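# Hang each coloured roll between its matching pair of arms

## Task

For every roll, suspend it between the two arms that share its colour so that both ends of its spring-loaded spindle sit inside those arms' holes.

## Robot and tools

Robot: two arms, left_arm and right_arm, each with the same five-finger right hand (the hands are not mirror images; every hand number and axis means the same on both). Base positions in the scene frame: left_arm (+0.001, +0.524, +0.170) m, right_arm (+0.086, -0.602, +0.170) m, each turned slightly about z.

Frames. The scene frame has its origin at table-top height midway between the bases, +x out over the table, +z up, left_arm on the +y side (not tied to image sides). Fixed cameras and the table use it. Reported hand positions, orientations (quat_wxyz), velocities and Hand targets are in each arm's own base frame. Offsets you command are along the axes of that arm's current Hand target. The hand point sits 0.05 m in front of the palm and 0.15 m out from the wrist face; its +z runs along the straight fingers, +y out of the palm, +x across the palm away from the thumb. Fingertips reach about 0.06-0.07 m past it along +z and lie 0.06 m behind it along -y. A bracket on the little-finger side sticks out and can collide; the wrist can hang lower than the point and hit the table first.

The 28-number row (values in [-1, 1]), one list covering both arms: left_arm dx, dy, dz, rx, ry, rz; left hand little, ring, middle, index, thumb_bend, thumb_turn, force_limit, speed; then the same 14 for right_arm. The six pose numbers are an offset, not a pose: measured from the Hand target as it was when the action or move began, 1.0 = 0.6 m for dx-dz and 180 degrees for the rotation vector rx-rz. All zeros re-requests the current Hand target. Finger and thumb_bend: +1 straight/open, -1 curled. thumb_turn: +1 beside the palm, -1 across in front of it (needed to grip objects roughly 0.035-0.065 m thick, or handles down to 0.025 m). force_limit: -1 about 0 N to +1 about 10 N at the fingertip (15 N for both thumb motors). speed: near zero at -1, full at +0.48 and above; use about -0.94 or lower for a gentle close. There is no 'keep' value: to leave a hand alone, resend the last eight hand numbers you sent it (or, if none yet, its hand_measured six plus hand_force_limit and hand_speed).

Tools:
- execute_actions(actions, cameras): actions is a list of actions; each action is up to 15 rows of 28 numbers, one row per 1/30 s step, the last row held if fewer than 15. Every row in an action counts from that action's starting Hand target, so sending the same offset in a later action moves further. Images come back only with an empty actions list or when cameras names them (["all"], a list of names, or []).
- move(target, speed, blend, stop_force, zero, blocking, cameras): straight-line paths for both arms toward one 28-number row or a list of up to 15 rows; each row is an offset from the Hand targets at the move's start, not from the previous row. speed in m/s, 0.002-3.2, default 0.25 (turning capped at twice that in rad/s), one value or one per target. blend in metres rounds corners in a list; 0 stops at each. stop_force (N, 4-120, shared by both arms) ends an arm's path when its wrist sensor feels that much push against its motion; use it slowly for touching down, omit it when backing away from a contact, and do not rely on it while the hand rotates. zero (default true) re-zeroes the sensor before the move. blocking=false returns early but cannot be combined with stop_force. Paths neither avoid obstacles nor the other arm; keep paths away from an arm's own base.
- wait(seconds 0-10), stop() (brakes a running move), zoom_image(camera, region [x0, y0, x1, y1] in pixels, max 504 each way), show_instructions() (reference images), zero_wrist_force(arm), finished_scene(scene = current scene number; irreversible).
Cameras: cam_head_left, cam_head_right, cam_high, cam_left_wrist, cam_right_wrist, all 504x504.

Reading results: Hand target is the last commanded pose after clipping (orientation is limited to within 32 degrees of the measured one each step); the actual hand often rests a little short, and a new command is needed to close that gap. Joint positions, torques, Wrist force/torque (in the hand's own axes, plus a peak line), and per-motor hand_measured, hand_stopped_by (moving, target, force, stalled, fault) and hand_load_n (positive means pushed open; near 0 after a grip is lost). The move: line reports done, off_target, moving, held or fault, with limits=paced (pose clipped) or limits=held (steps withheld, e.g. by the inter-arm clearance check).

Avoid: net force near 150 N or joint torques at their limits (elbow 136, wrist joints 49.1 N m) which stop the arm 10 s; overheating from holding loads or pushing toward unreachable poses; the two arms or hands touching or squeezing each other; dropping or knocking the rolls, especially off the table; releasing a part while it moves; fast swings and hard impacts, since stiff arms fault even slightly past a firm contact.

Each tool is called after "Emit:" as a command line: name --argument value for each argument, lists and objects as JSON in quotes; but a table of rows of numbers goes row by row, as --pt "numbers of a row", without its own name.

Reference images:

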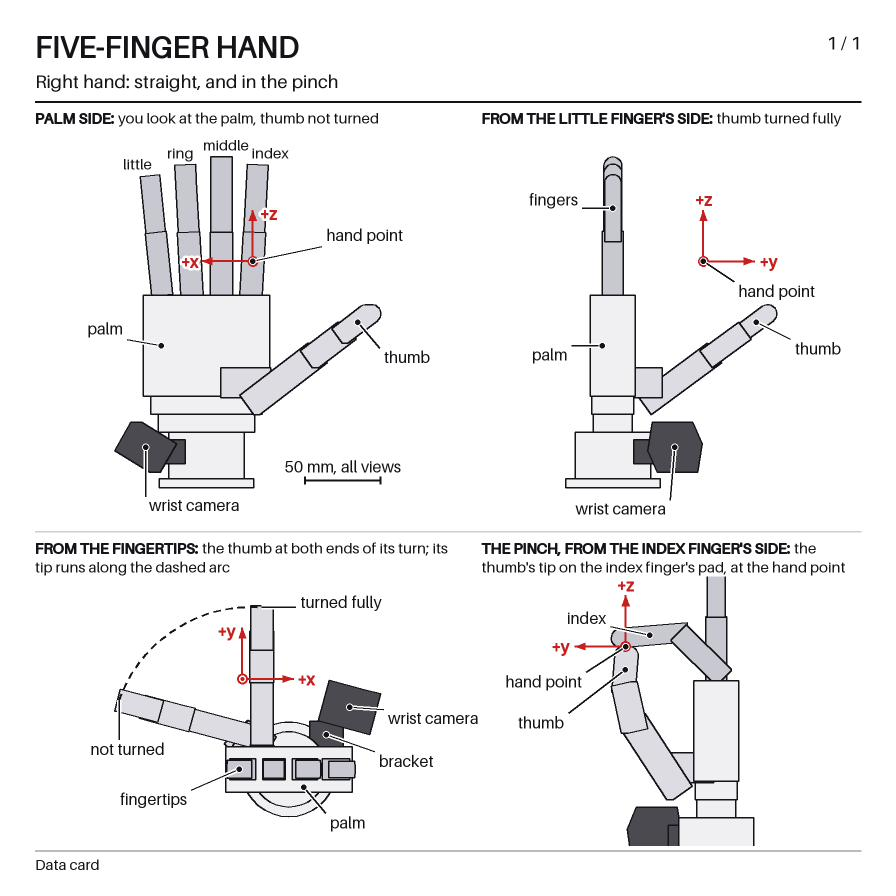

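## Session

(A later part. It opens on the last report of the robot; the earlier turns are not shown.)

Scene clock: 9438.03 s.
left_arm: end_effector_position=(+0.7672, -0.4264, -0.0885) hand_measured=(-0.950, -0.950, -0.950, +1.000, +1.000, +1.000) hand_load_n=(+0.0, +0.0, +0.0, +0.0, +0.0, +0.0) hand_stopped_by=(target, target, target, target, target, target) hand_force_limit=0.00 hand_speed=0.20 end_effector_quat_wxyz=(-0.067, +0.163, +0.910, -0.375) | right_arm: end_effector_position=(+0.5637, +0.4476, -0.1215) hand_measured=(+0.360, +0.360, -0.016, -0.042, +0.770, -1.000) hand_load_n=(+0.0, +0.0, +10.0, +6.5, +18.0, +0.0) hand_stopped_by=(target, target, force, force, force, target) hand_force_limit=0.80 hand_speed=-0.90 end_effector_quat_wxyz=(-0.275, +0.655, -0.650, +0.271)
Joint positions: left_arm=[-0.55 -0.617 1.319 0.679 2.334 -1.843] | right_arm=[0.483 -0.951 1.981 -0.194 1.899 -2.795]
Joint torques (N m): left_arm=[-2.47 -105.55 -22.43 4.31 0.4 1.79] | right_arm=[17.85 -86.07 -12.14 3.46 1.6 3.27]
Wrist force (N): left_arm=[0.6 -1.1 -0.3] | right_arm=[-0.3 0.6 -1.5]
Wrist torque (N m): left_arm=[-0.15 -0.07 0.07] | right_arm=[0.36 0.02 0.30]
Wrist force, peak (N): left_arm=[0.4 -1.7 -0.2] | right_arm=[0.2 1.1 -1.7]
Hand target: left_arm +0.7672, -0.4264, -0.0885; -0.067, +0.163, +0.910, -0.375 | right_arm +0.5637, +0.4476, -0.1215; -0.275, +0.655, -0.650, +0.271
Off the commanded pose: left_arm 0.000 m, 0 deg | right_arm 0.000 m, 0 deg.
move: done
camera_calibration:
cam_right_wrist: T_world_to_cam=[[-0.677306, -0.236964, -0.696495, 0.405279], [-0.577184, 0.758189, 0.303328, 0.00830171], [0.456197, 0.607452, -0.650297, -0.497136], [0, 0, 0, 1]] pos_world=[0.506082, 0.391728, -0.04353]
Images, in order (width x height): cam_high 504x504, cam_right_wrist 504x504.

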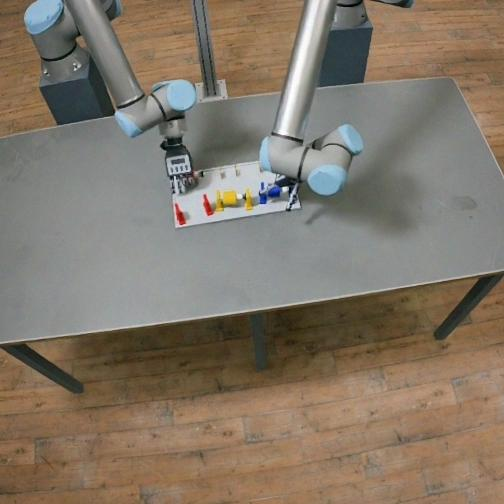

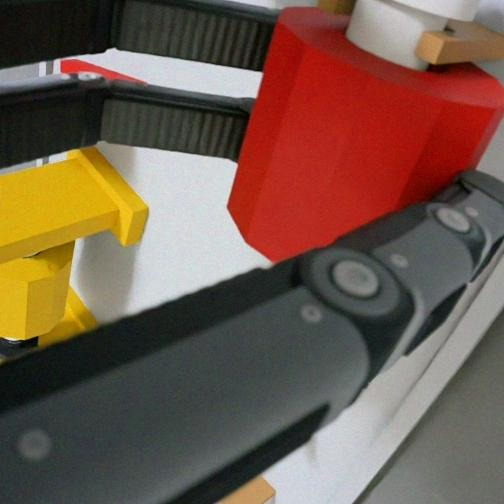

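Emit:
move --target '[0,0,0,0,0,0,-0.95,-0.95,-0.95,1,1,1,0,0.2,0,-0.0237,-0.0234,0,0,0,0.36,0.36,-0.3,-0.3,0,-1,0.8,-0.9]' --speed 0.015 --cameras '["cam_high","cam_right_wrist"]'

Emit:
zoom_image --camera "cam_high" --region '[165, 160, 245, 230]'

Scene clock: 9444.23 s.
left_arm: end_effector_position=(+0.7672, -0.4264, -0.0885) hand_measured=(-0.950, -0.950, -0.950, +1.000, +1.000, +1.000) hand_load_n=(+0.0, +0.0, +0.0, +0.0, +0.0, -0.5) hand_stopped_by=(target, target, target, target, target, target) hand_force_limit=0.00 hand_speed=0.20 end_effector_quat_wxyz=(-0.067, +0.163, +0.910, -0.375) | right_arm: end_effector_position=(+0.5637, +0.4476, -0.1014) hand_measured=(+0.360, +0.360, -0.016, -0.042, +0.770, -1.000) hand_load_n=(+0.0, +0.0, +10.0, +6.5, +17.5, +0.0) hand_stopped_by=(target, target, force, force, force, target) hand_force_limit=0.80 hand_speed=-0.90 end_effector_quat_wxyz=(-0.275, +0.655, -0.650, +0.271)
Joint positions: left_arm=[-0.55 -0.617 1.319 0.679 2.334 -1.843] | right_arm=[0.483 -0.981 1.98 -0.163 1.899 -2.795]
Joint torques (N m): left_arm=[-2.35 -104.61 -23.84 4.29 0.62 1.42] | right_arm=[-18.12 -65.06 -32.04 1.2 -1.83 -2.98]
Wrist force (N): left_arm=[-0.1 -1.3 0.0] | right_arm=[-0.2 -0.1 -1.7]
Wrist torque (N m): left_arm=[-0.20 0.04 0.01] | right_arm=[0.25 -0.03 0.29]
Wrist force, peak (N): left_arm=[0.7 -1.7 -0.2] | right_arm=[0.3 0.3 -2.5]
Hand target: left_arm +0.7672, -0.4264, -0.0885; -0.067, +0.163, +0.910, -0.375 | right_arm +0.5637, +0.4475, -0.1016; -0.275, +0.655, -0.650, +0.271
Off the commanded pose: left_arm 0.000 m, 0 deg | right_arm 0.000 m, 0 deg.
move: done
camera_calibration:
cam_right_wrist: T_world_to_cam=[[-0.677338, -0.237004, -0.69645, 0.419311], [-0.577209, 0.758155, 0.303367, 0.00223198], [0.456118, 0.607479, -0.650328, -0.484037], [0, 0, 0, 1]] pos_world=[0.506081, 0.391729, -0.0234302]
Images, in order (width x height): cam_high 504x504, cam_right_wrist 504x504.

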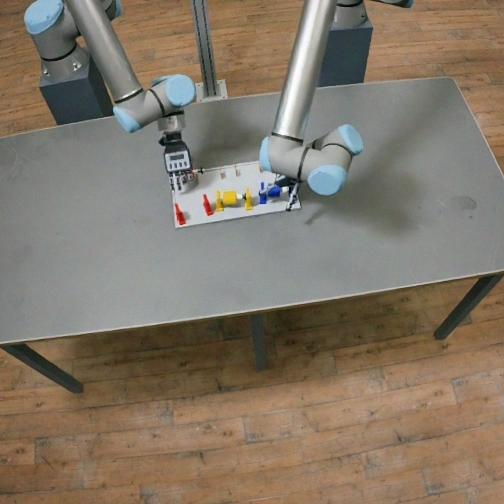

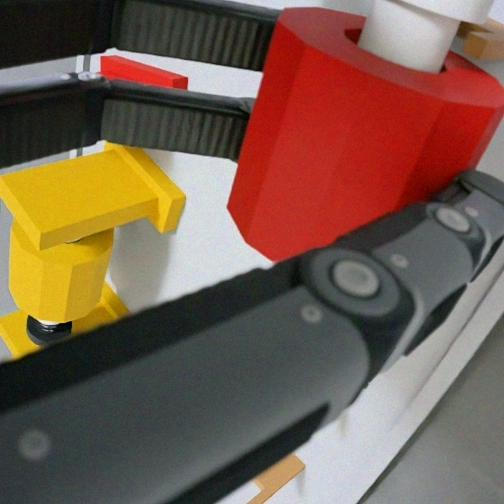

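Scaled by 6.300 from the camera's 504x504 image, which has a finer 720x720 frame.

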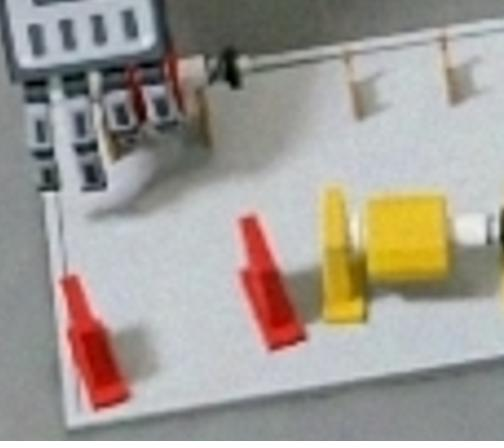

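Emit:
zoom_image --camera "cam_right_wrist" --region '[254, 0, 504, 250]'

Scaled by 2.016 from the camera's 504x504 image, which has a finer 720x720 frame.

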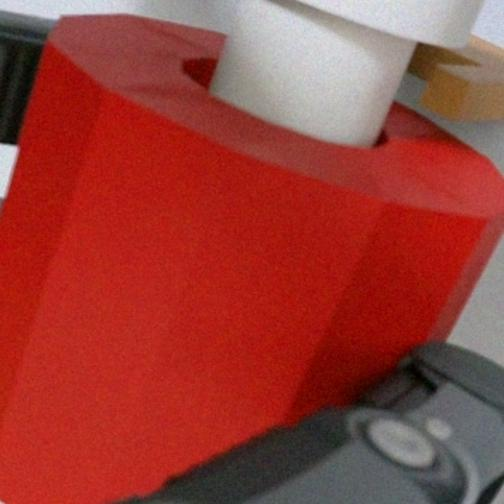

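Emit:
move --pt "0 0 0 0 0 0 -0.95 -0.95 -0.95 1 1 1 0 0.2 0 -0.0848 -0.0838 0 0 0 0.36 0.36 -0.3 -0.3 0 -1 0.8 -0.9" --pt "0 0 0 0 0 0 -0.95 -0.95 -0.95 1 1 1 0 0.2 -0.019 -0.2152 0.0482 -0.0063 -0.1435 -0.1105 0.36 0.36 -0.3 -0.3 0 -1 0.8 -0.9" --speed '[0.06,0.08]' --cameras '["all"]'

Emit:
zoom_image --camera "cam_high" --region '[165, 160, 245, 230]'

Emit:
zoom_image --camera "cam_right_wrist" --region '[254, 0, 504, 250]'

Scene clock: 9504.57 s.
left_arm: end_effector_position=(+0.7672, -0.4264, -0.0885) hand_measured=(-0.950, -0.950, -0.950, +1.000, +1.000, +1.000) hand_load_n=(+0.0, +0.0, +0.0, +0.0, +0.0, +0.0) hand_stopped_by=(target, target, target, target, target, target) hand_force_limit=0.00 hand_speed=0.20 end_effector_quat_wxyz=(-0.067, +0.163, +0.910, -0.375) | right_arm: end_effector_position=(+0.6750, +0.4597, -0.0300) hand_measured=(+0.360, +0.360, -0.016, -0.042, +0.770, -1.000) hand_load_n=(+0.0, +0.0, +10.5, +6.5, +17.5, +0.0) hand_stopped_by=(target, target, force, force, force, target) hand_force_limit=0.80 hand_speed=-0.90 end_effector_quat_wxyz=(-0.355, +0.803, -0.453, +0.155)
Joint positions: left_arm=[-0.55 -0.617 1.319 0.679 2.334 -1.843] | right_arm=[0.268 -0.988 1.795 0.005 1.303 -3.31]
Joint torques (N m): left_arm=[-3.91 -103.44 -23.8 4.46 0.27 1.61] | right_arm=[20.63 -91.63 -20.79 -0.2 3.03 3.6]
Wrist force (N): left_arm=[0.2 -1.0 -0.1] | right_arm=[0.4 0.2 -1.5]
Wrist torque (N m): left_arm=[-0.13 0.01 0.05] | right_arm=[0.19 0.00 0.05]
Wrist force, peak (N): left_arm=[0.7 -1.8 -0.4] | right_arm=[0.2 0.6 -2.2]
Hand target: left_arm +0.7672, -0.4264, -0.0885; -0.067, +0.163, +0.910, -0.375 | right_arm +0.6749, +0.4598, -0.0300; -0.356, +0.803, -0.453, +0.155
Off the commanded pose: left_arm 0.000 m, 0 deg | right_arm 0.000 m, 0 deg.
move: done
camera_calibration:
cam_left_wrist: T_world_to_cam=[[-0.00540515, 0.720224, -0.69372, 0.247196], [0.936763, 0.246402, 0.248518, -0.598842], [0.349923, -0.648508, -0.676011, -0.48782], [0, 0, 0, 1]] pos_world=[0.733009, -0.346836, -0.00946443]
cam_right_wrist: T_world_to_cam=[[-0.471445, -0.520071, -0.712226, 0.538045], [-0.881129, 0.311455, 0.355821, 0.447693], [0.0367743, 0.795313, -0.605083, -0.297539], [0, 0, 0, 1]] pos_world=[0.659075, 0.377022, 0.0438753]

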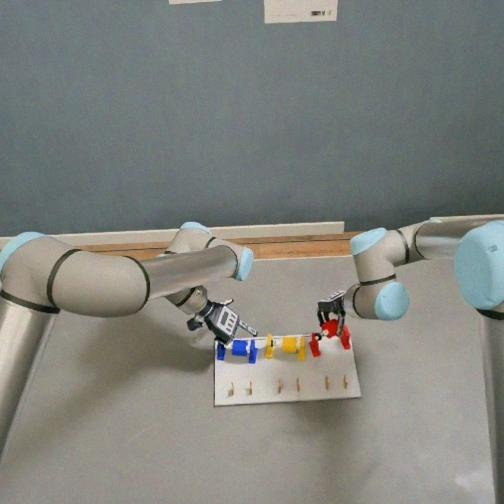

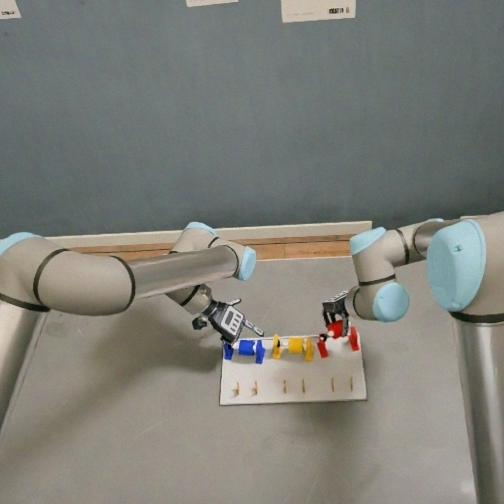

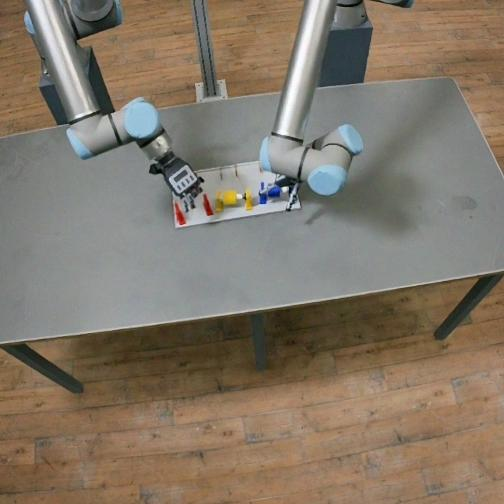

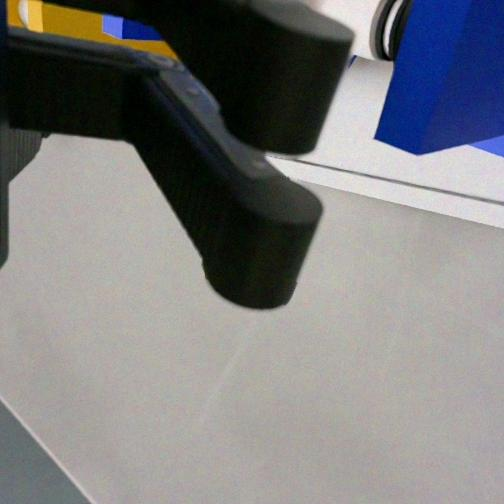

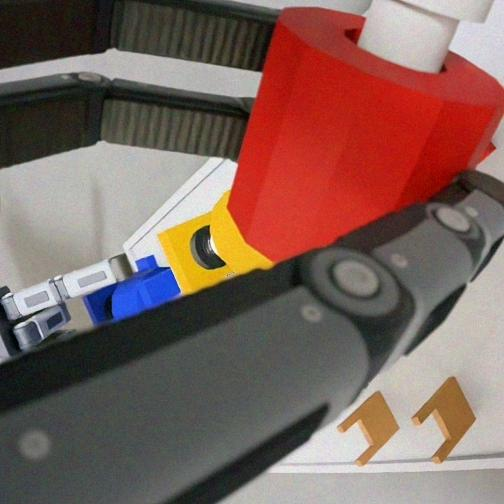

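Scaled by 6.300 from the camera's 504x504 image, which has a finer 720x720 frame.

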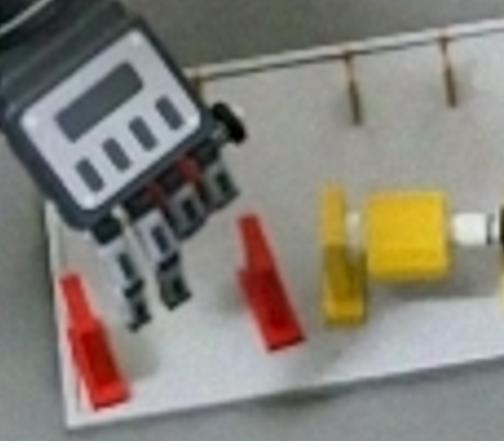

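Scaled by 2.016 from the camera's 504x504 image, which has a finer 720x720 frame.

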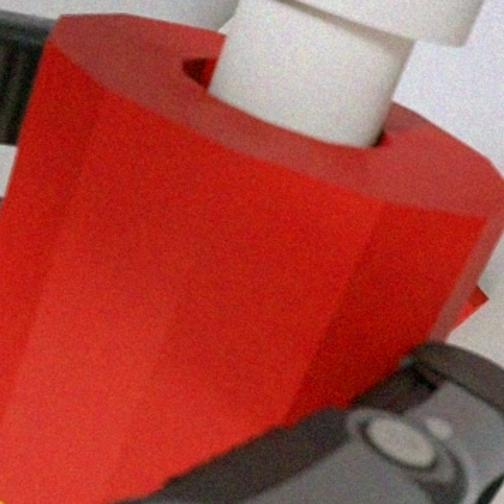

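Emit:
zoom_image --camera "cam_head_left" --region '[230, 300, 370, 420]'

Emit:
zoom_image --camera "cam_head_right" --region '[230, 300, 370, 420]'

Emit:
zoom_image --camera "cam_high" --region '[165, 170, 265, 240]'

Scaled by 3.600 from the camera's 504x504 image, which has a finer 720x720 frame.

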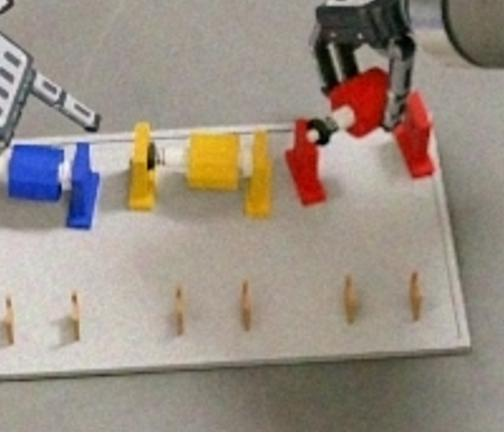

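Scaled by 3.600 from the camera's 504x504 image, which has a finer 720x720 frame.

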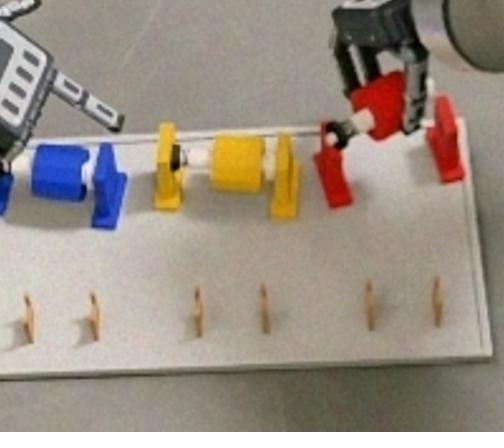

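Scaled by 5.040 from the camera's 504x504 image, which has a finer 720x720 frame.

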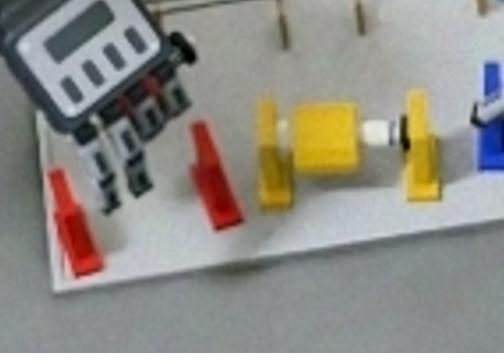

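Emit:
move --target '[0,0,0,0,0,0,-0.95,-0.95,-0.95,1,1,1,0,0.2,0.25,0.1093,-0.1603,0,0,0,0.36,0.36,-0.3,-0.3,0,-1,0.8,-0.9]' --speed 0.1 --cameras '["all"]'

Emit:
zoom_image --camera "cam_right_wrist" --region '[54, 100, 304, 350]'

Emit:
zoom_image --camera "cam_head_left" --region '[255, 320, 355, 370]'

Emit:
zoom_image --camera "cam_head_right" --region '[265, 320, 365, 370]'

Emit:
zoom_image --camera "cam_high" --region '[170, 180, 260, 230]'

Scene clock: 9547.23 s.
left_arm: end_effector_position=(+0.7672, -0.4264, -0.0885) hand_measured=(-0.950, -0.950, -0.950, +1.000, +1.000, +1.000) hand_load_n=(+0.0, +0.0, +0.0, +0.0, +0.0, +0.0) hand_stopped_by=(target, target, target, target, target, target) hand_force_limit=0.00 hand_speed=0.20 end_effector_quat_wxyz=(-0.067, +0.163, +0.910, -0.375) | right_arm: end_effector_position=(+0.6608, +0.2707, -0.0203) hand_measured=(+0.360, +0.360, -0.016, -0.042, +0.770, -1.000) hand_load_n=(+0.0, +0.0, +10.5, +6.5, +17.5, +0.0) hand_stopped_by=(target, target, force, force, force, target) hand_force_limit=0.80 hand_speed=-0.90 end_effector_quat_wxyz=(-0.356, +0.803, -0.453, +0.155)
Joint positions: left_arm=[-0.55 -0.617 1.319 0.679 2.334 -1.843] | right_arm=[-0.043 -1.085 1.967 0.022 1.098 -3.562]
Joint torques (N m): left_arm=[-2.73 -103.82 -22.86 4.73 0.42 1.78] | right_arm=[20.19 -60.6 -35.48 0.58 2.93 4.19]
Wrist force (N): left_arm=[0.3 -1.4 -0.4] | right_arm=[0.0 0.0 -1.5]
Wrist torque (N m): left_arm=[-0.19 -0.01 0.04] | right_arm=[0.29 -0.05 0.05]
Wrist force, peak (N): left_arm=[1.1 -1.9 -0.1] | right_arm=[1.3 0.2 -2.3]
Hand target: left_arm +0.7672, -0.4264, -0.0885; -0.067, +0.163, +0.910, -0.375 | right_arm +0.6609, +0.2707, -0.0203; -0.356, +0.803, -0.453, +0.155
Off the commanded pose: left_arm 0.000 m, 0 deg | right_arm 0.000 m, 0 deg.
move: done
camera_calibration:
cam_left_wrist: T_world_to_cam=[[-0.00540515, 0.720224, -0.69372, 0.247196], [0.936763, 0.246402, 0.248518, -0.598842], [0.349923, -0.648508, -0.676011, -0.48782], [0, 0, 0, 1]] pos_world=[0.733009, -0.346836, -0.00946443]
cam_right_wrist: T_world_to_cam=[[-0.471479, -0.520092, -0.712188, 0.439918], [-0.881119, 0.31131, 0.355972, 0.490642], [0.0365727, 0.795356, -0.605039, -0.140776], [0, 0, 0, 1]] pos_world=[0.644875, 0.188023, 0.0534748]

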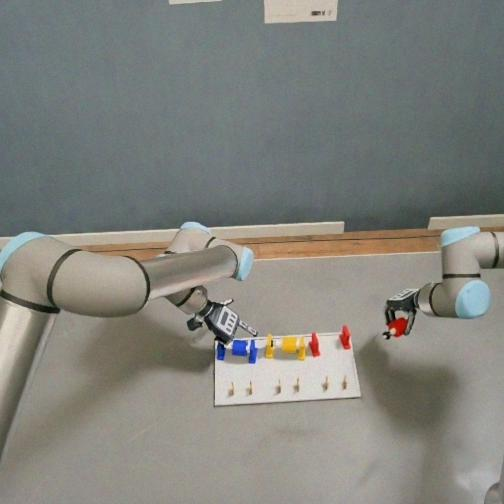

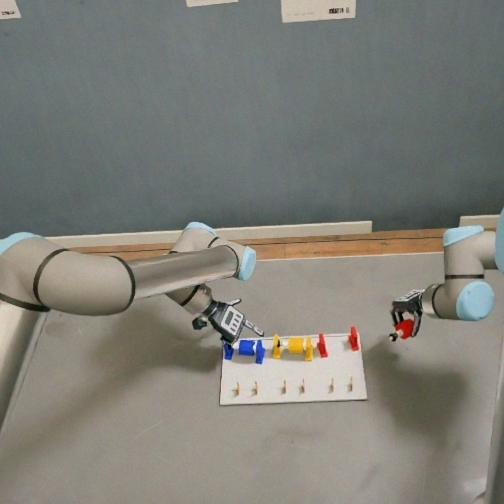

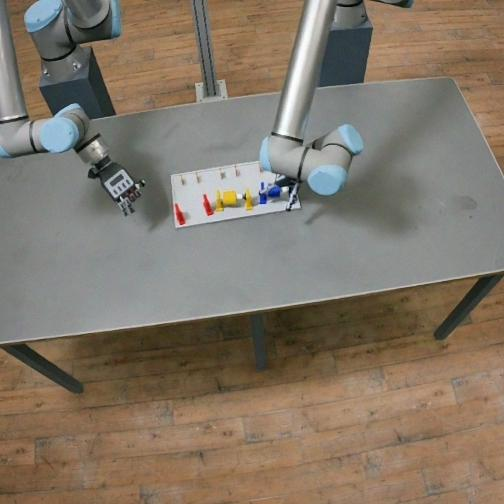

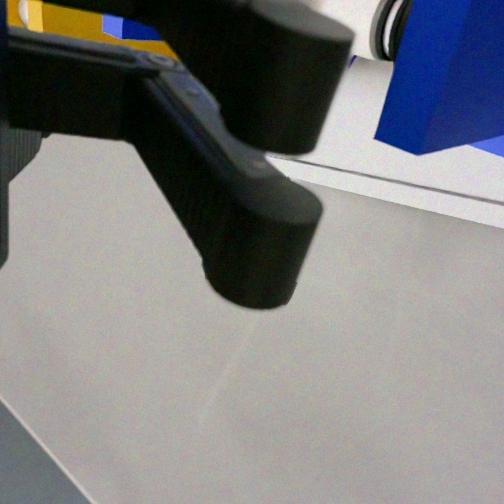

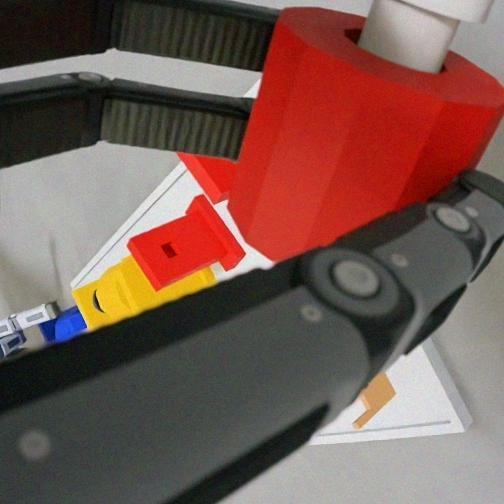

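Scaled by 2.016 from the camera's 504x504 image, which has a finer 720x720 frame.

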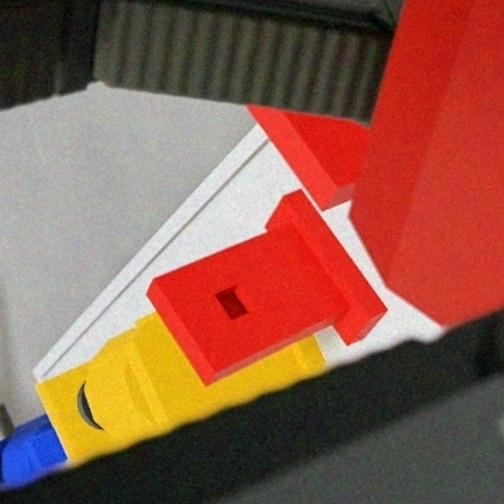

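Scaled by 5.040 from the camera's 504x504 image, which has a finer 720x720 frame.

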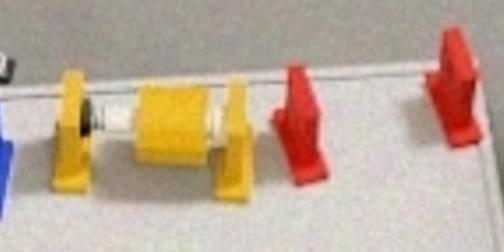

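Scaled by 5.040 from the camera's 504x504 image, which has a finer 720x720 frame.

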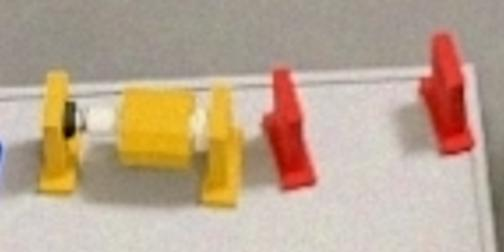

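Scaled by 5.600 from the camera's 504x504 image, which has a finer 720x720 frame.

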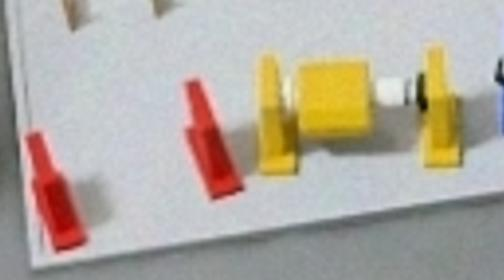

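Emit:
zoom_image --camera "cam_right_wrist" --region '[60, 190, 180, 310]'

Emit:
zoom_image --camera "cam_right_wrist" --region '[140, 150, 260, 270]'

Scaled by 4.200 from the camera's 504x504 image, which has a finer 720x720 frame.

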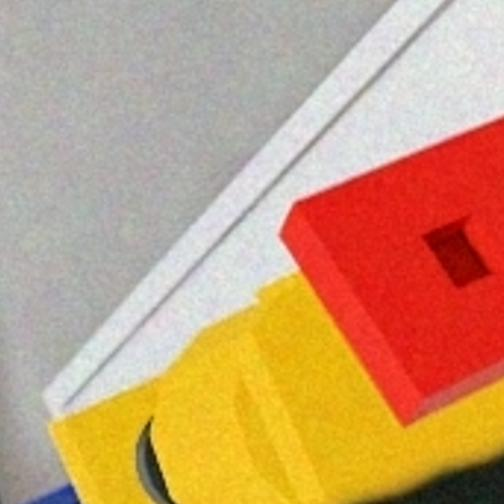

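Scaled by 4.200 from the camera's 504x504 image, which has a finer 720x720 frame.

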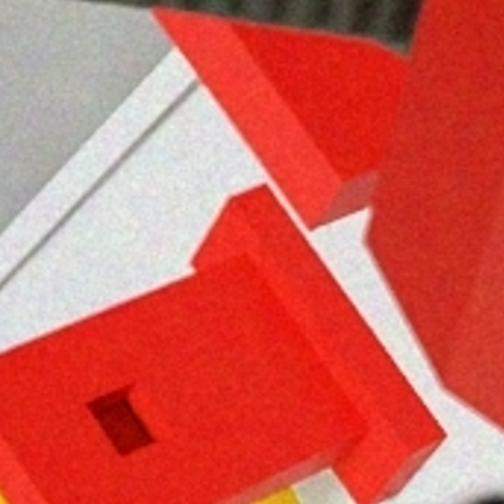

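Emit:
move --pt "0 0 0 0 0 0 -0.95 -0.95 -0.95 1 1 1 0 0.2 -0.2463 -0.1082 0.1582 0 0 0 0.36 0.36 -0.3 -0.3 0 -1 0.8 -0.9" --pt "0 0 0 0 0 0 -0.95 -0.95 -0.95 1 1 1 0 0.2 -0.2428 -0.0740 0.1920 0 0 0 0.36 0.36 -0.3 -0.3 0 -1 0.8 -0.9" --speed '[0.1,0.04]' --cameras '["all"]'

Emit:
zoom_image --camera "cam_right_wrist" --region '[304, 0, 504, 200]'

Emit:
zoom_image --camera "cam_head_left" --region '[275, 310, 365, 370]'

Emit:
zoom_image --camera "cam_head_right" --region '[285, 310, 375, 370]'

Emit:
zoom_image --camera "cam_high" --region '[165, 180, 255, 240]'

Scene clock: 9651.97 s.
left_arm: end_effector_position=(+0.7672, -0.4264, -0.0885) hand_measured=(-0.950, -0.950, -0.950, +1.000, +1.000, +1.000) hand_load_n=(+0.0, +0.0, +0.0, +0.0, +0.0, -0.5) hand_stopped_by=(target, target, target, target, target, target) hand_force_limit=0.00 hand_speed=0.20 end_effector_quat_wxyz=(-0.067, +0.163, +0.910, -0.375) | right_arm: end_effector_position=(+0.6750, +0.4573, -0.0588) hand_measured=(+0.360, +0.360, -0.016, -0.042, +0.770, -1.000) hand_load_n=(+0.0, +0.0, +10.0, +6.5, +17.5, +0.0) hand_stopped_by=(target, target, force, force, force, target) hand_force_limit=0.80 hand_speed=-0.90 end_effector_quat_wxyz=(-0.356, +0.803, -0.453, +0.155)
Joint positions: left_arm=[-0.55 -0.617 1.319 0.679 2.334 -1.843] | right_arm=[0.265 -0.954 1.804 -0.038 1.301 -3.313]
Joint torques (N m): left_arm=[-1.93 -103.5 -23.05 4.44 0.29 1.77] | right_arm=[-20.32 -92.64 -27.17 4.07 -1.87 -2.05]
Wrist force (N): left_arm=[0.3 -1.2 -0.3] | right_arm=[0.0 0.0 -1.4]
Wrist torque (N m): left_arm=[-0.16 -0.01 0.04] | right_arm=[0.18 0.05 0.27]
Wrist force, peak (N): left_arm=[0.2 -1.8 -0.3] | right_arm=[1.0 0.5 -2.3]
Hand target: left_arm +0.7672, -0.4264, -0.0885; -0.067, +0.163, +0.910, -0.375 | right_arm +0.6750, +0.4573, -0.0586; -0.356, +0.803, -0.453, +0.155
Off the commanded pose: left_arm 0.000 m, 0 deg | right_arm 0.000 m, 0 deg.
move: done
camera_calibration:
cam_left_wrist: T_world_to_cam=[[-0.00540515, 0.720224, -0.69372, 0.247196], [0.936763, 0.246402, 0.248518, -0.598842], [0.349923, -0.648508, -0.676011, -0.48782], [0, 0, 0, 1]] pos_world=[0.733009, -0.346836, -0.00946443]
cam_right_wrist: T_world_to_cam=[[-0.471373, -0.520091, -0.712259, 0.516175], [-0.881171, 0.311317, 0.355836, 0.458803], [0.0366709, 0.795353, -0.605036, -0.313066], [0, 0, 0, 1]] pos_world=[0.659075, 0.374623, 0.0149754]

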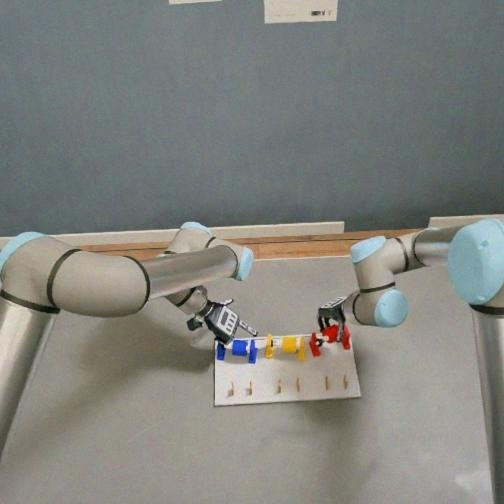

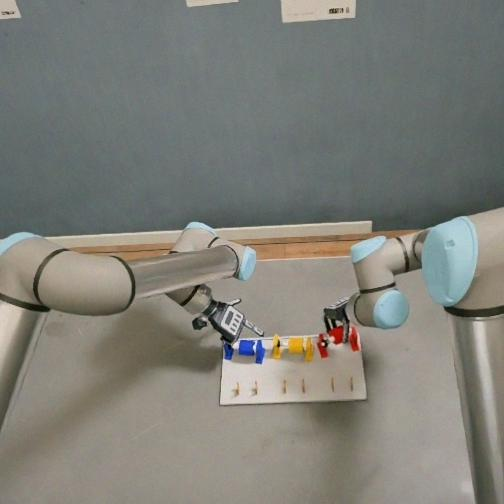

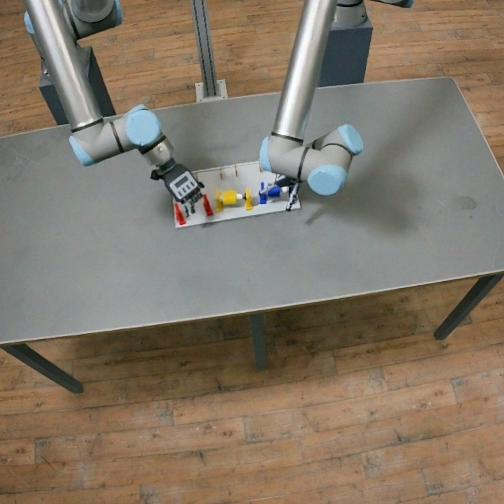

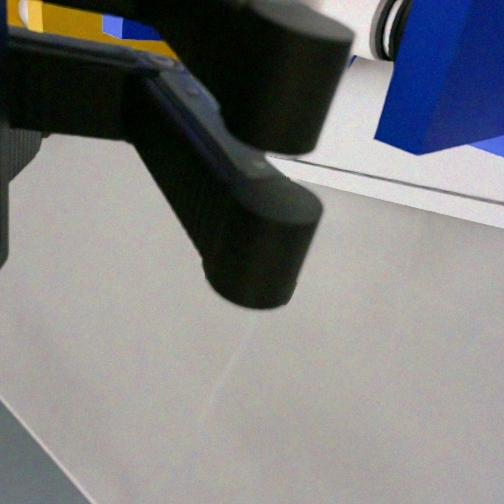

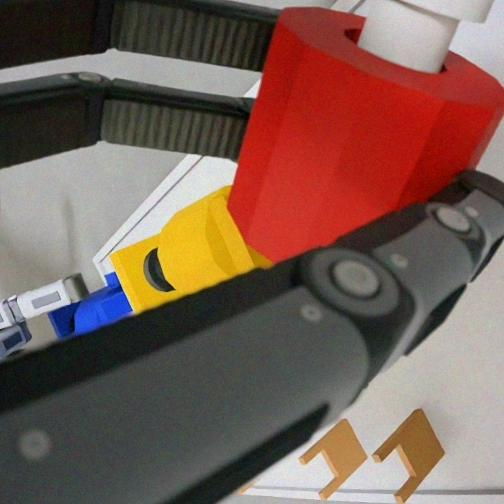

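Scaled by 2.520 from the camera's 504x504 image, which has a finer 720x720 frame.

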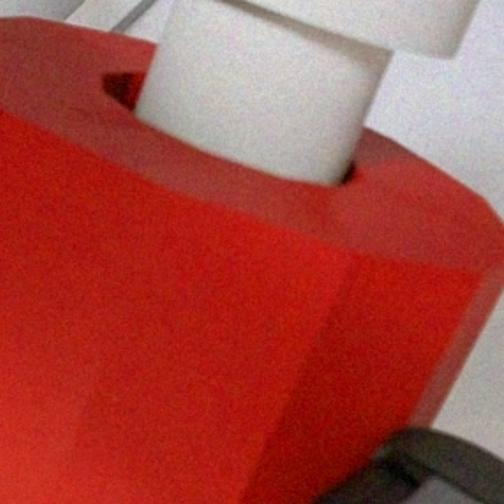

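Scaled by 5.600 from the camera's 504x504 image, which has a finer 720x720 frame.

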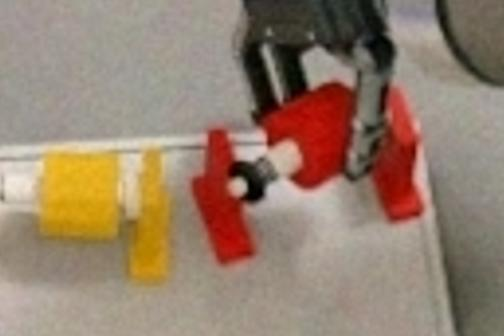

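Scaled by 5.600 from the camera's 504x504 image, which has a finer 720x720 frame.

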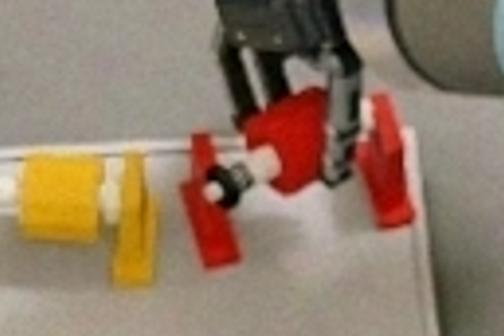

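Scaled by 5.600 from the camera's 504x504 image, which has a finer 720x720 frame.

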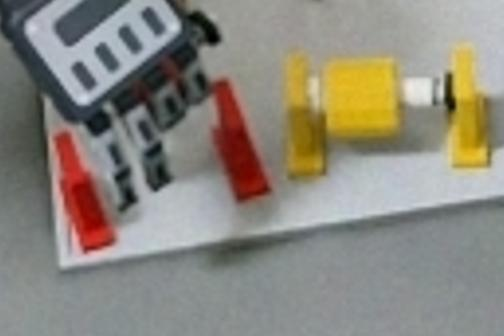

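Emit:
move --pt "0 0 0 0 0 0 -0.95 -0.95 -0.95 1 1 1 0 0.2 0.0003 0.0056 -0.0057 -0.0017 -0.0162 -0.0159 0.36 0.36 -0.3 -0.3 0 -1 0.8 -0.9" --pt "0 0 0 0 0 0 -0.95 -0.95 -0.95 1 1 1 0 0.2 0.0053 0.0538 0.0419 -0.0017 -0.0162 -0.0159 0.36 0.36 -0.3 -0.3 0 -1 0.8 -0.9" --speed 0.03 --stop_force 5 --cameras '["all"]'

Emit:
zoom_image --camera "cam_right_wrist" --region '[304, 0, 504, 200]'

Emit:
zoom_image --camera "cam_head_left" --region '[275, 310, 365, 370]'

Emit:
zoom_image --camera "cam_head_right" --region '[285, 310, 375, 370]'

Emit:
zoom_image --camera "cam_high" --region '[165, 180, 255, 240]'

Scene clock: 9699.40 s.
left_arm: end_effector_position=(+0.7672, -0.4264, -0.0885) hand_measured=(-0.950, -0.950, -0.950, +1.000, +1.000, +1.000) hand_load_n=(+0.0, +0.0, +0.0, +0.0, +0.0, -0.5) hand_stopped_by=(target, target, target, target, target, target) hand_force_limit=0.00 hand_speed=0.20 end_effector_quat_wxyz=(-0.067, +0.163, +0.910, -0.375) | right_arm: end_effector_position=(+0.6711, +0.4545, -0.0994) hand_measured=(+0.360, +0.360, -0.016, -0.042, +0.770, -1.000) hand_load_n=(+0.5, +0.0, +10.0, +6.5, +17.5, +0.0) hand_stopped_by=(target, target, force, force, force, target) hand_force_limit=0.80 hand_speed=-0.90 end_effector_quat_wxyz=(-0.361, +0.819, -0.424, +0.142)
Joint positions: left_arm=[-0.55 -0.617 1.319 0.679 2.334 -1.843] | right_arm=[0.248 -0.898 1.808 -0.078 1.241 -3.38]
Joint torques (N m): left_arm=[0.1 -102.22 -22.36 4.72 0.79 1.79] | right_arm=[19.26 -95.82 -28.67 3.82 3.26 4]
Wrist force (N): left_arm=[0.0 -1.3 -0.4] | right_arm=[0.0 -0.2 -1.2]
Wrist torque (N m): left_arm=[-0.18 0.03 0.02] | right_arm=[0.15 0.01 0.20]
Wrist force, peak (N): left_arm=[0.4 -1.9 0.0] | right_arm=[0.6 -0.2 -1.8]
Hand target: left_arm +0.7672, -0.4264, -0.0885; -0.067, +0.163, +0.910, -0.375 | right_arm +0.6711, +0.4545, -0.0994; -0.361, +0.819, -0.424, +0.142
Off the commanded pose: left_arm 0.000 m, 0 deg | right_arm 0.000 m, 0 deg.
move: done
camera_calibration:
cam_left_wrist: T_world_to_cam=[[-0.00540515, 0.720224, -0.69372, 0.247196], [0.936763, 0.246402, 0.248518, -0.598842], [0.349923, -0.648508, -0.676011, -0.48782], [0, 0, 0, 1]] pos_world=[0.733009, -0.346836, -0.00946443]
cam_right_wrist: T_world_to_cam=[[-0.433118, -0.552432, -0.712199, 0.473025], [-0.901108, 0.247558, 0.355978, 0.513029], [-0.0203426, 0.795948, -0.605023, -0.297322], [0, 0, 0, 1]] pos_world=[0.661122, 0.370963, -0.0256251]

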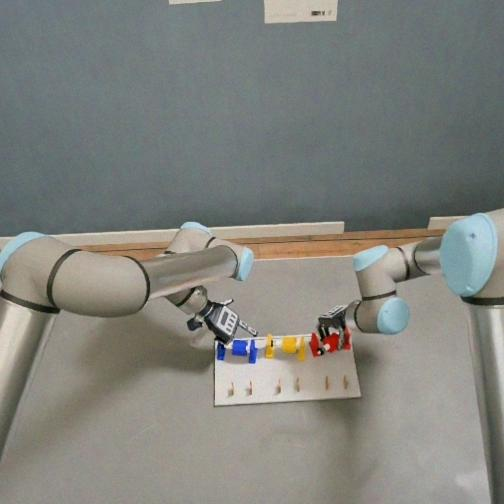

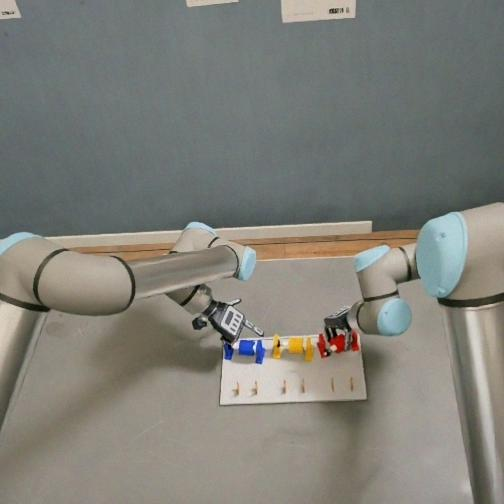

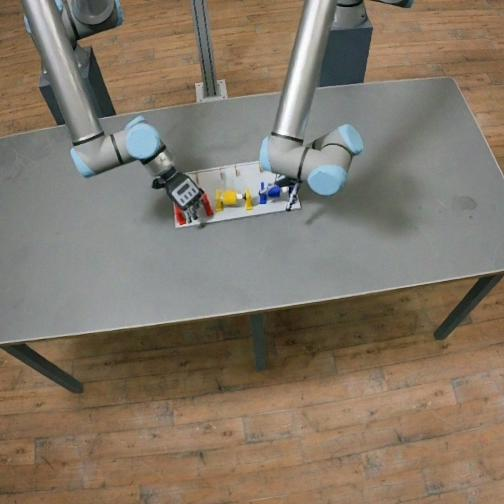

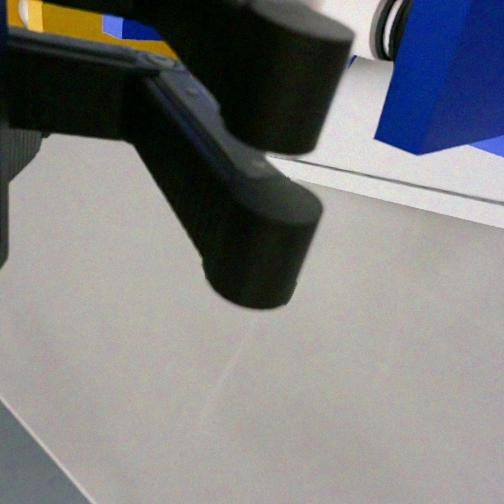

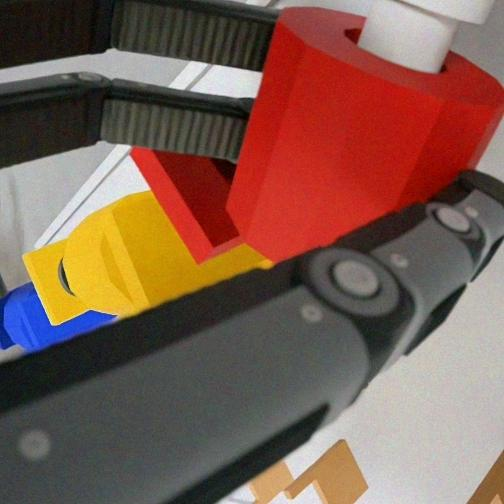

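Scaled by 2.520 from the camera's 504x504 image, which has a finer 720x720 frame.

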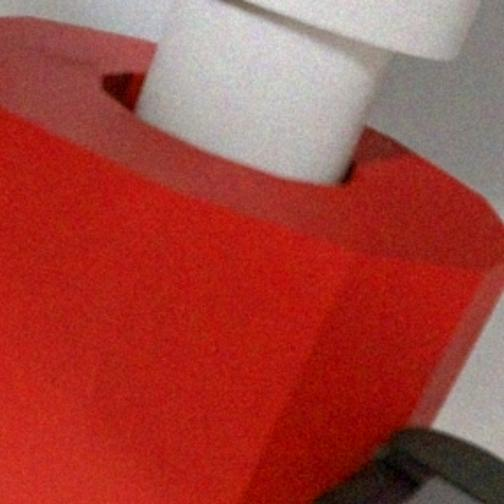

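Scaled by 5.600 from the camera's 504x504 image, which has a finer 720x720 frame.

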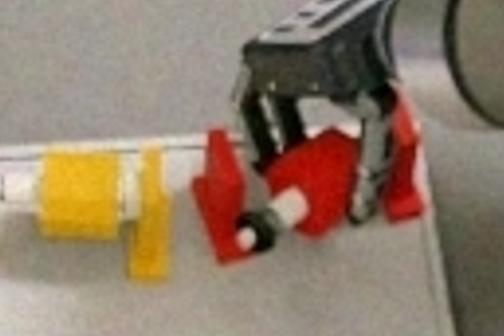

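Scaled by 5.600 from the camera's 504x504 image, which has a finer 720x720 frame.

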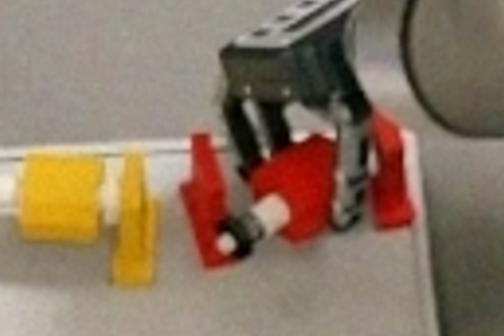

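Scaled by 5.600 from the camera's 504x504 image, which has a finer 720x720 frame.

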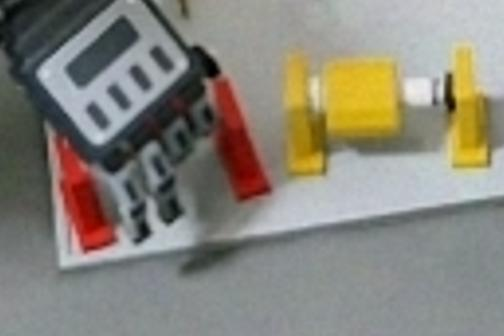

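Emit:
move --target '[0,0,0,0,0,0,-0.95,-0.95,-0.95,1,1,1,0,0.2,0.0267,0,0,0,0,0,0.36,0.36,-0.3,-0.3,0,-1,0.8,-0.9]' --speed 0.01 --stop_force 4 --cameras '["cam_head_left","cam_head_right","cam_high"]'

Emit:
zoom_image --camera "cam_high" --region '[165, 180, 255, 240]'

Emit:
zoom_image --camera "cam_head_right" --region '[285, 310, 375, 370]'

Scene clock: 9706.83 s.
left_arm: end_effector_position=(+0.7672, -0.4264, -0.0885) hand_measured=(-0.950, -0.950, -0.950, +1.000, +1.000, +1.000) hand_load_n=(+0.0, +0.5, +0.0, +0.0, +0.0, +0.0) hand_stopped_by=(target, target, target, target, target, target) hand_force_limit=0.00 hand_speed=0.20 end_effector_quat_wxyz=(-0.067, +0.163, +0.910, -0.375) | right_arm: end_effector_position=(+0.6808, +0.4417, -0.1006) hand_measured=(+0.360, +0.360, -0.016, -0.042, +0.770, -1.000) hand_load_n=(+0.0, +0.0, +10.5, +7.5, +17.0, +2.0) hand_stopped_by=(target, target, force, force, force, target) hand_force_limit=0.80 hand_speed=-0.90 end_effector_quat_wxyz=(-0.361, +0.819, -0.424, +0.142)
Joint positions: left_arm=[-0.55 -0.617 1.319 0.679 2.334 -1.843] | right_arm=[0.226 -0.893 1.802 -0.071 1.226 -3.398]
Joint torques (N m): left_arm=[-1.2 -104.26 -23.35 4.22 0.74 1.91] | right_arm=[14.51 -84.29 -28.66 1.75 2.4 2.05]
Wrist force (N): left_arm=[0.4 -1.3 -0.4] | right_arm=[-3.6 -1.2 -0.2]
Wrist torque (N m): left_arm=[-0.17 -0.02 0.06] | right_arm=[0.18 -0.01 0.39]
Wrist force, peak (N): left_arm=[0.2 -2.0 0.2] | right_arm=[-4.0 -0.9 -0.8]
Hand target: left_arm +0.7672, -0.4264, -0.0885; -0.067, +0.163, +0.910, -0.375 | right_arm +0.6808, +0.4418, -0.1006; -0.361, +0.819, -0.424, +0.142
Off the commanded pose: left_arm 0.000 m, 0 deg | right_arm 0.000 m, 0 deg.
move: done
Images, in order (width x height): cam_head_left 504x504, cam_head_right 504x504, cam_high 504x504.

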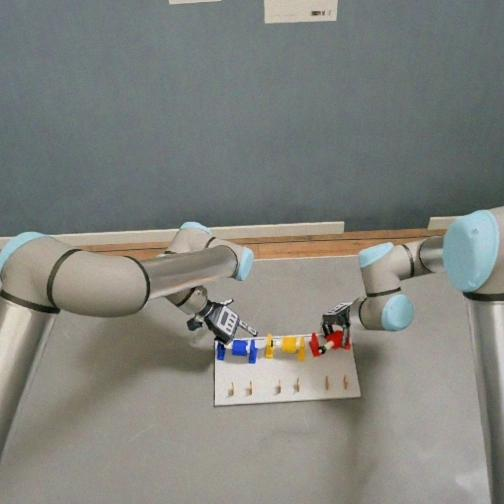

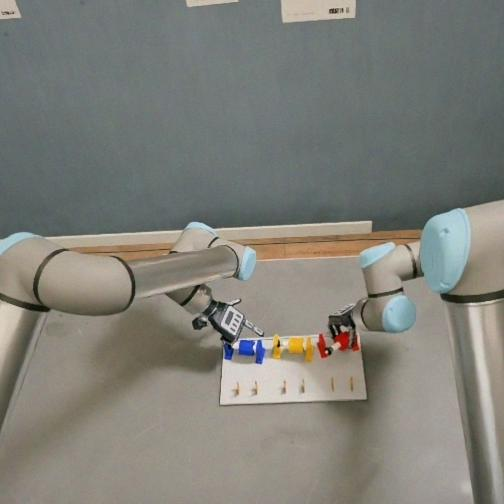

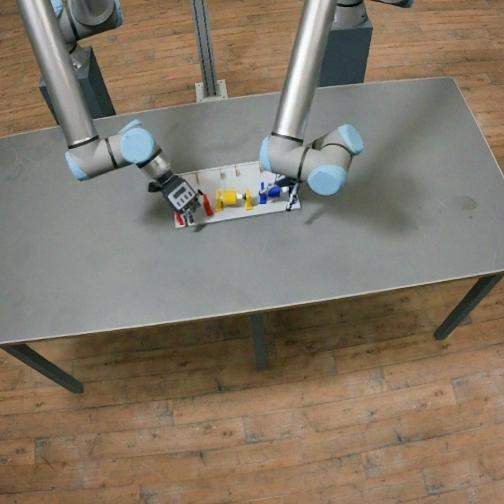

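Scaled by 5.600 from the camera's 504x504 image, which has a finer 720x720 frame.

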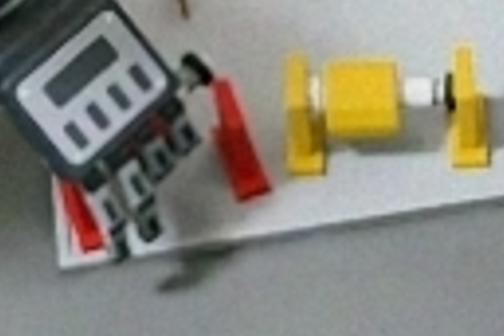

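Scaled by 5.600 from the camera's 504x504 image, which has a finer 720x720 frame.

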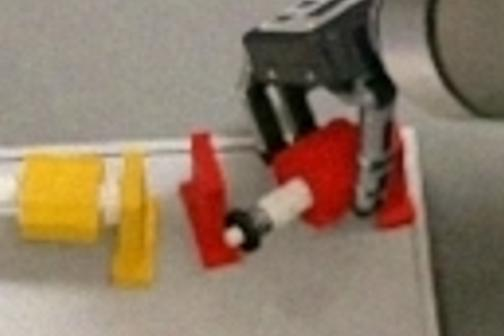

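Emit:
move --target '[0,0,0,0,0,0,-0.95,-0.95,-0.95,1,1,1,0,0.2,0.005,0,0,0,0,0,0.36,0.36,-0.3,-0.3,0,-1,0.8,-0.9]' --speed 0.006 --stop_force 6 --zero false

Scene clock: 9717.93 s.
left_arm: end_effector_position=(+0.7672, -0.4264, -0.0885) hand_measured=(-0.950, -0.950, -0.950, +1.000, +1.000, +1.000) hand_load_n=(+0.0, +0.0, +0.0, +0.0, +0.0, +0.0) hand_stopped_by=(target, target, target, target, target, target) hand_force_limit=0.00 hand_speed=0.20 end_effector_quat_wxyz=(-0.067, +0.163, +0.910, -0.375) | right_arm: end_effector_position=(+0.6809, +0.4415, -0.1006) hand_measured=(+0.360, +0.360, -0.016, -0.042, +0.770, -1.000) hand_load_n=(+0.0, +0.0, +10.0, +8.0, +17.0, +3.5) hand_stopped_by=(target, target, force, force, force, target) hand_force_limit=0.80 hand_speed=-0.90 end_effector_quat_wxyz=(-0.361, +0.819, -0.424, +0.142)
Joint positions: left_arm=[-0.55 -0.617 1.319 0.679 2.334 -1.843] | right_arm=[0.225 -0.893 1.802 -0.071 1.225 -3.398]
Joint torques (N m): left_arm=[-2.5 -104.69 -24.35 4.53 0.93 1.62] | right_arm=[17.2 -93.74 -19.36 -0.27 4.23 3.6]
Wrist force (N): left_arm=[0.3 -1.3 -0.5] | right_arm=[-5.0 -1.3 -0.4]
Wrist torque (N m): left_arm=[-0.15 0.00 0.05] | right_arm=[0.20 0.04 0.34]
Wrist force, peak (N): left_arm=[1.0 -1.7 -0.3] | right_arm=[-7.7 -1.8 0.9]
Hand target: left_arm +0.7672, -0.4264, -0.0885; -0.067, +0.163, +0.910, -0.375 | right_arm +0.6809, +0.4416, -0.1006; -0.361, +0.819, -0.424, +0.142 (not the last commanded pose)
Off the commanded pose: left_arm 0.000 m, 0 deg | right_arm 0.003 m, 0 deg.
move: contact (right_arm)


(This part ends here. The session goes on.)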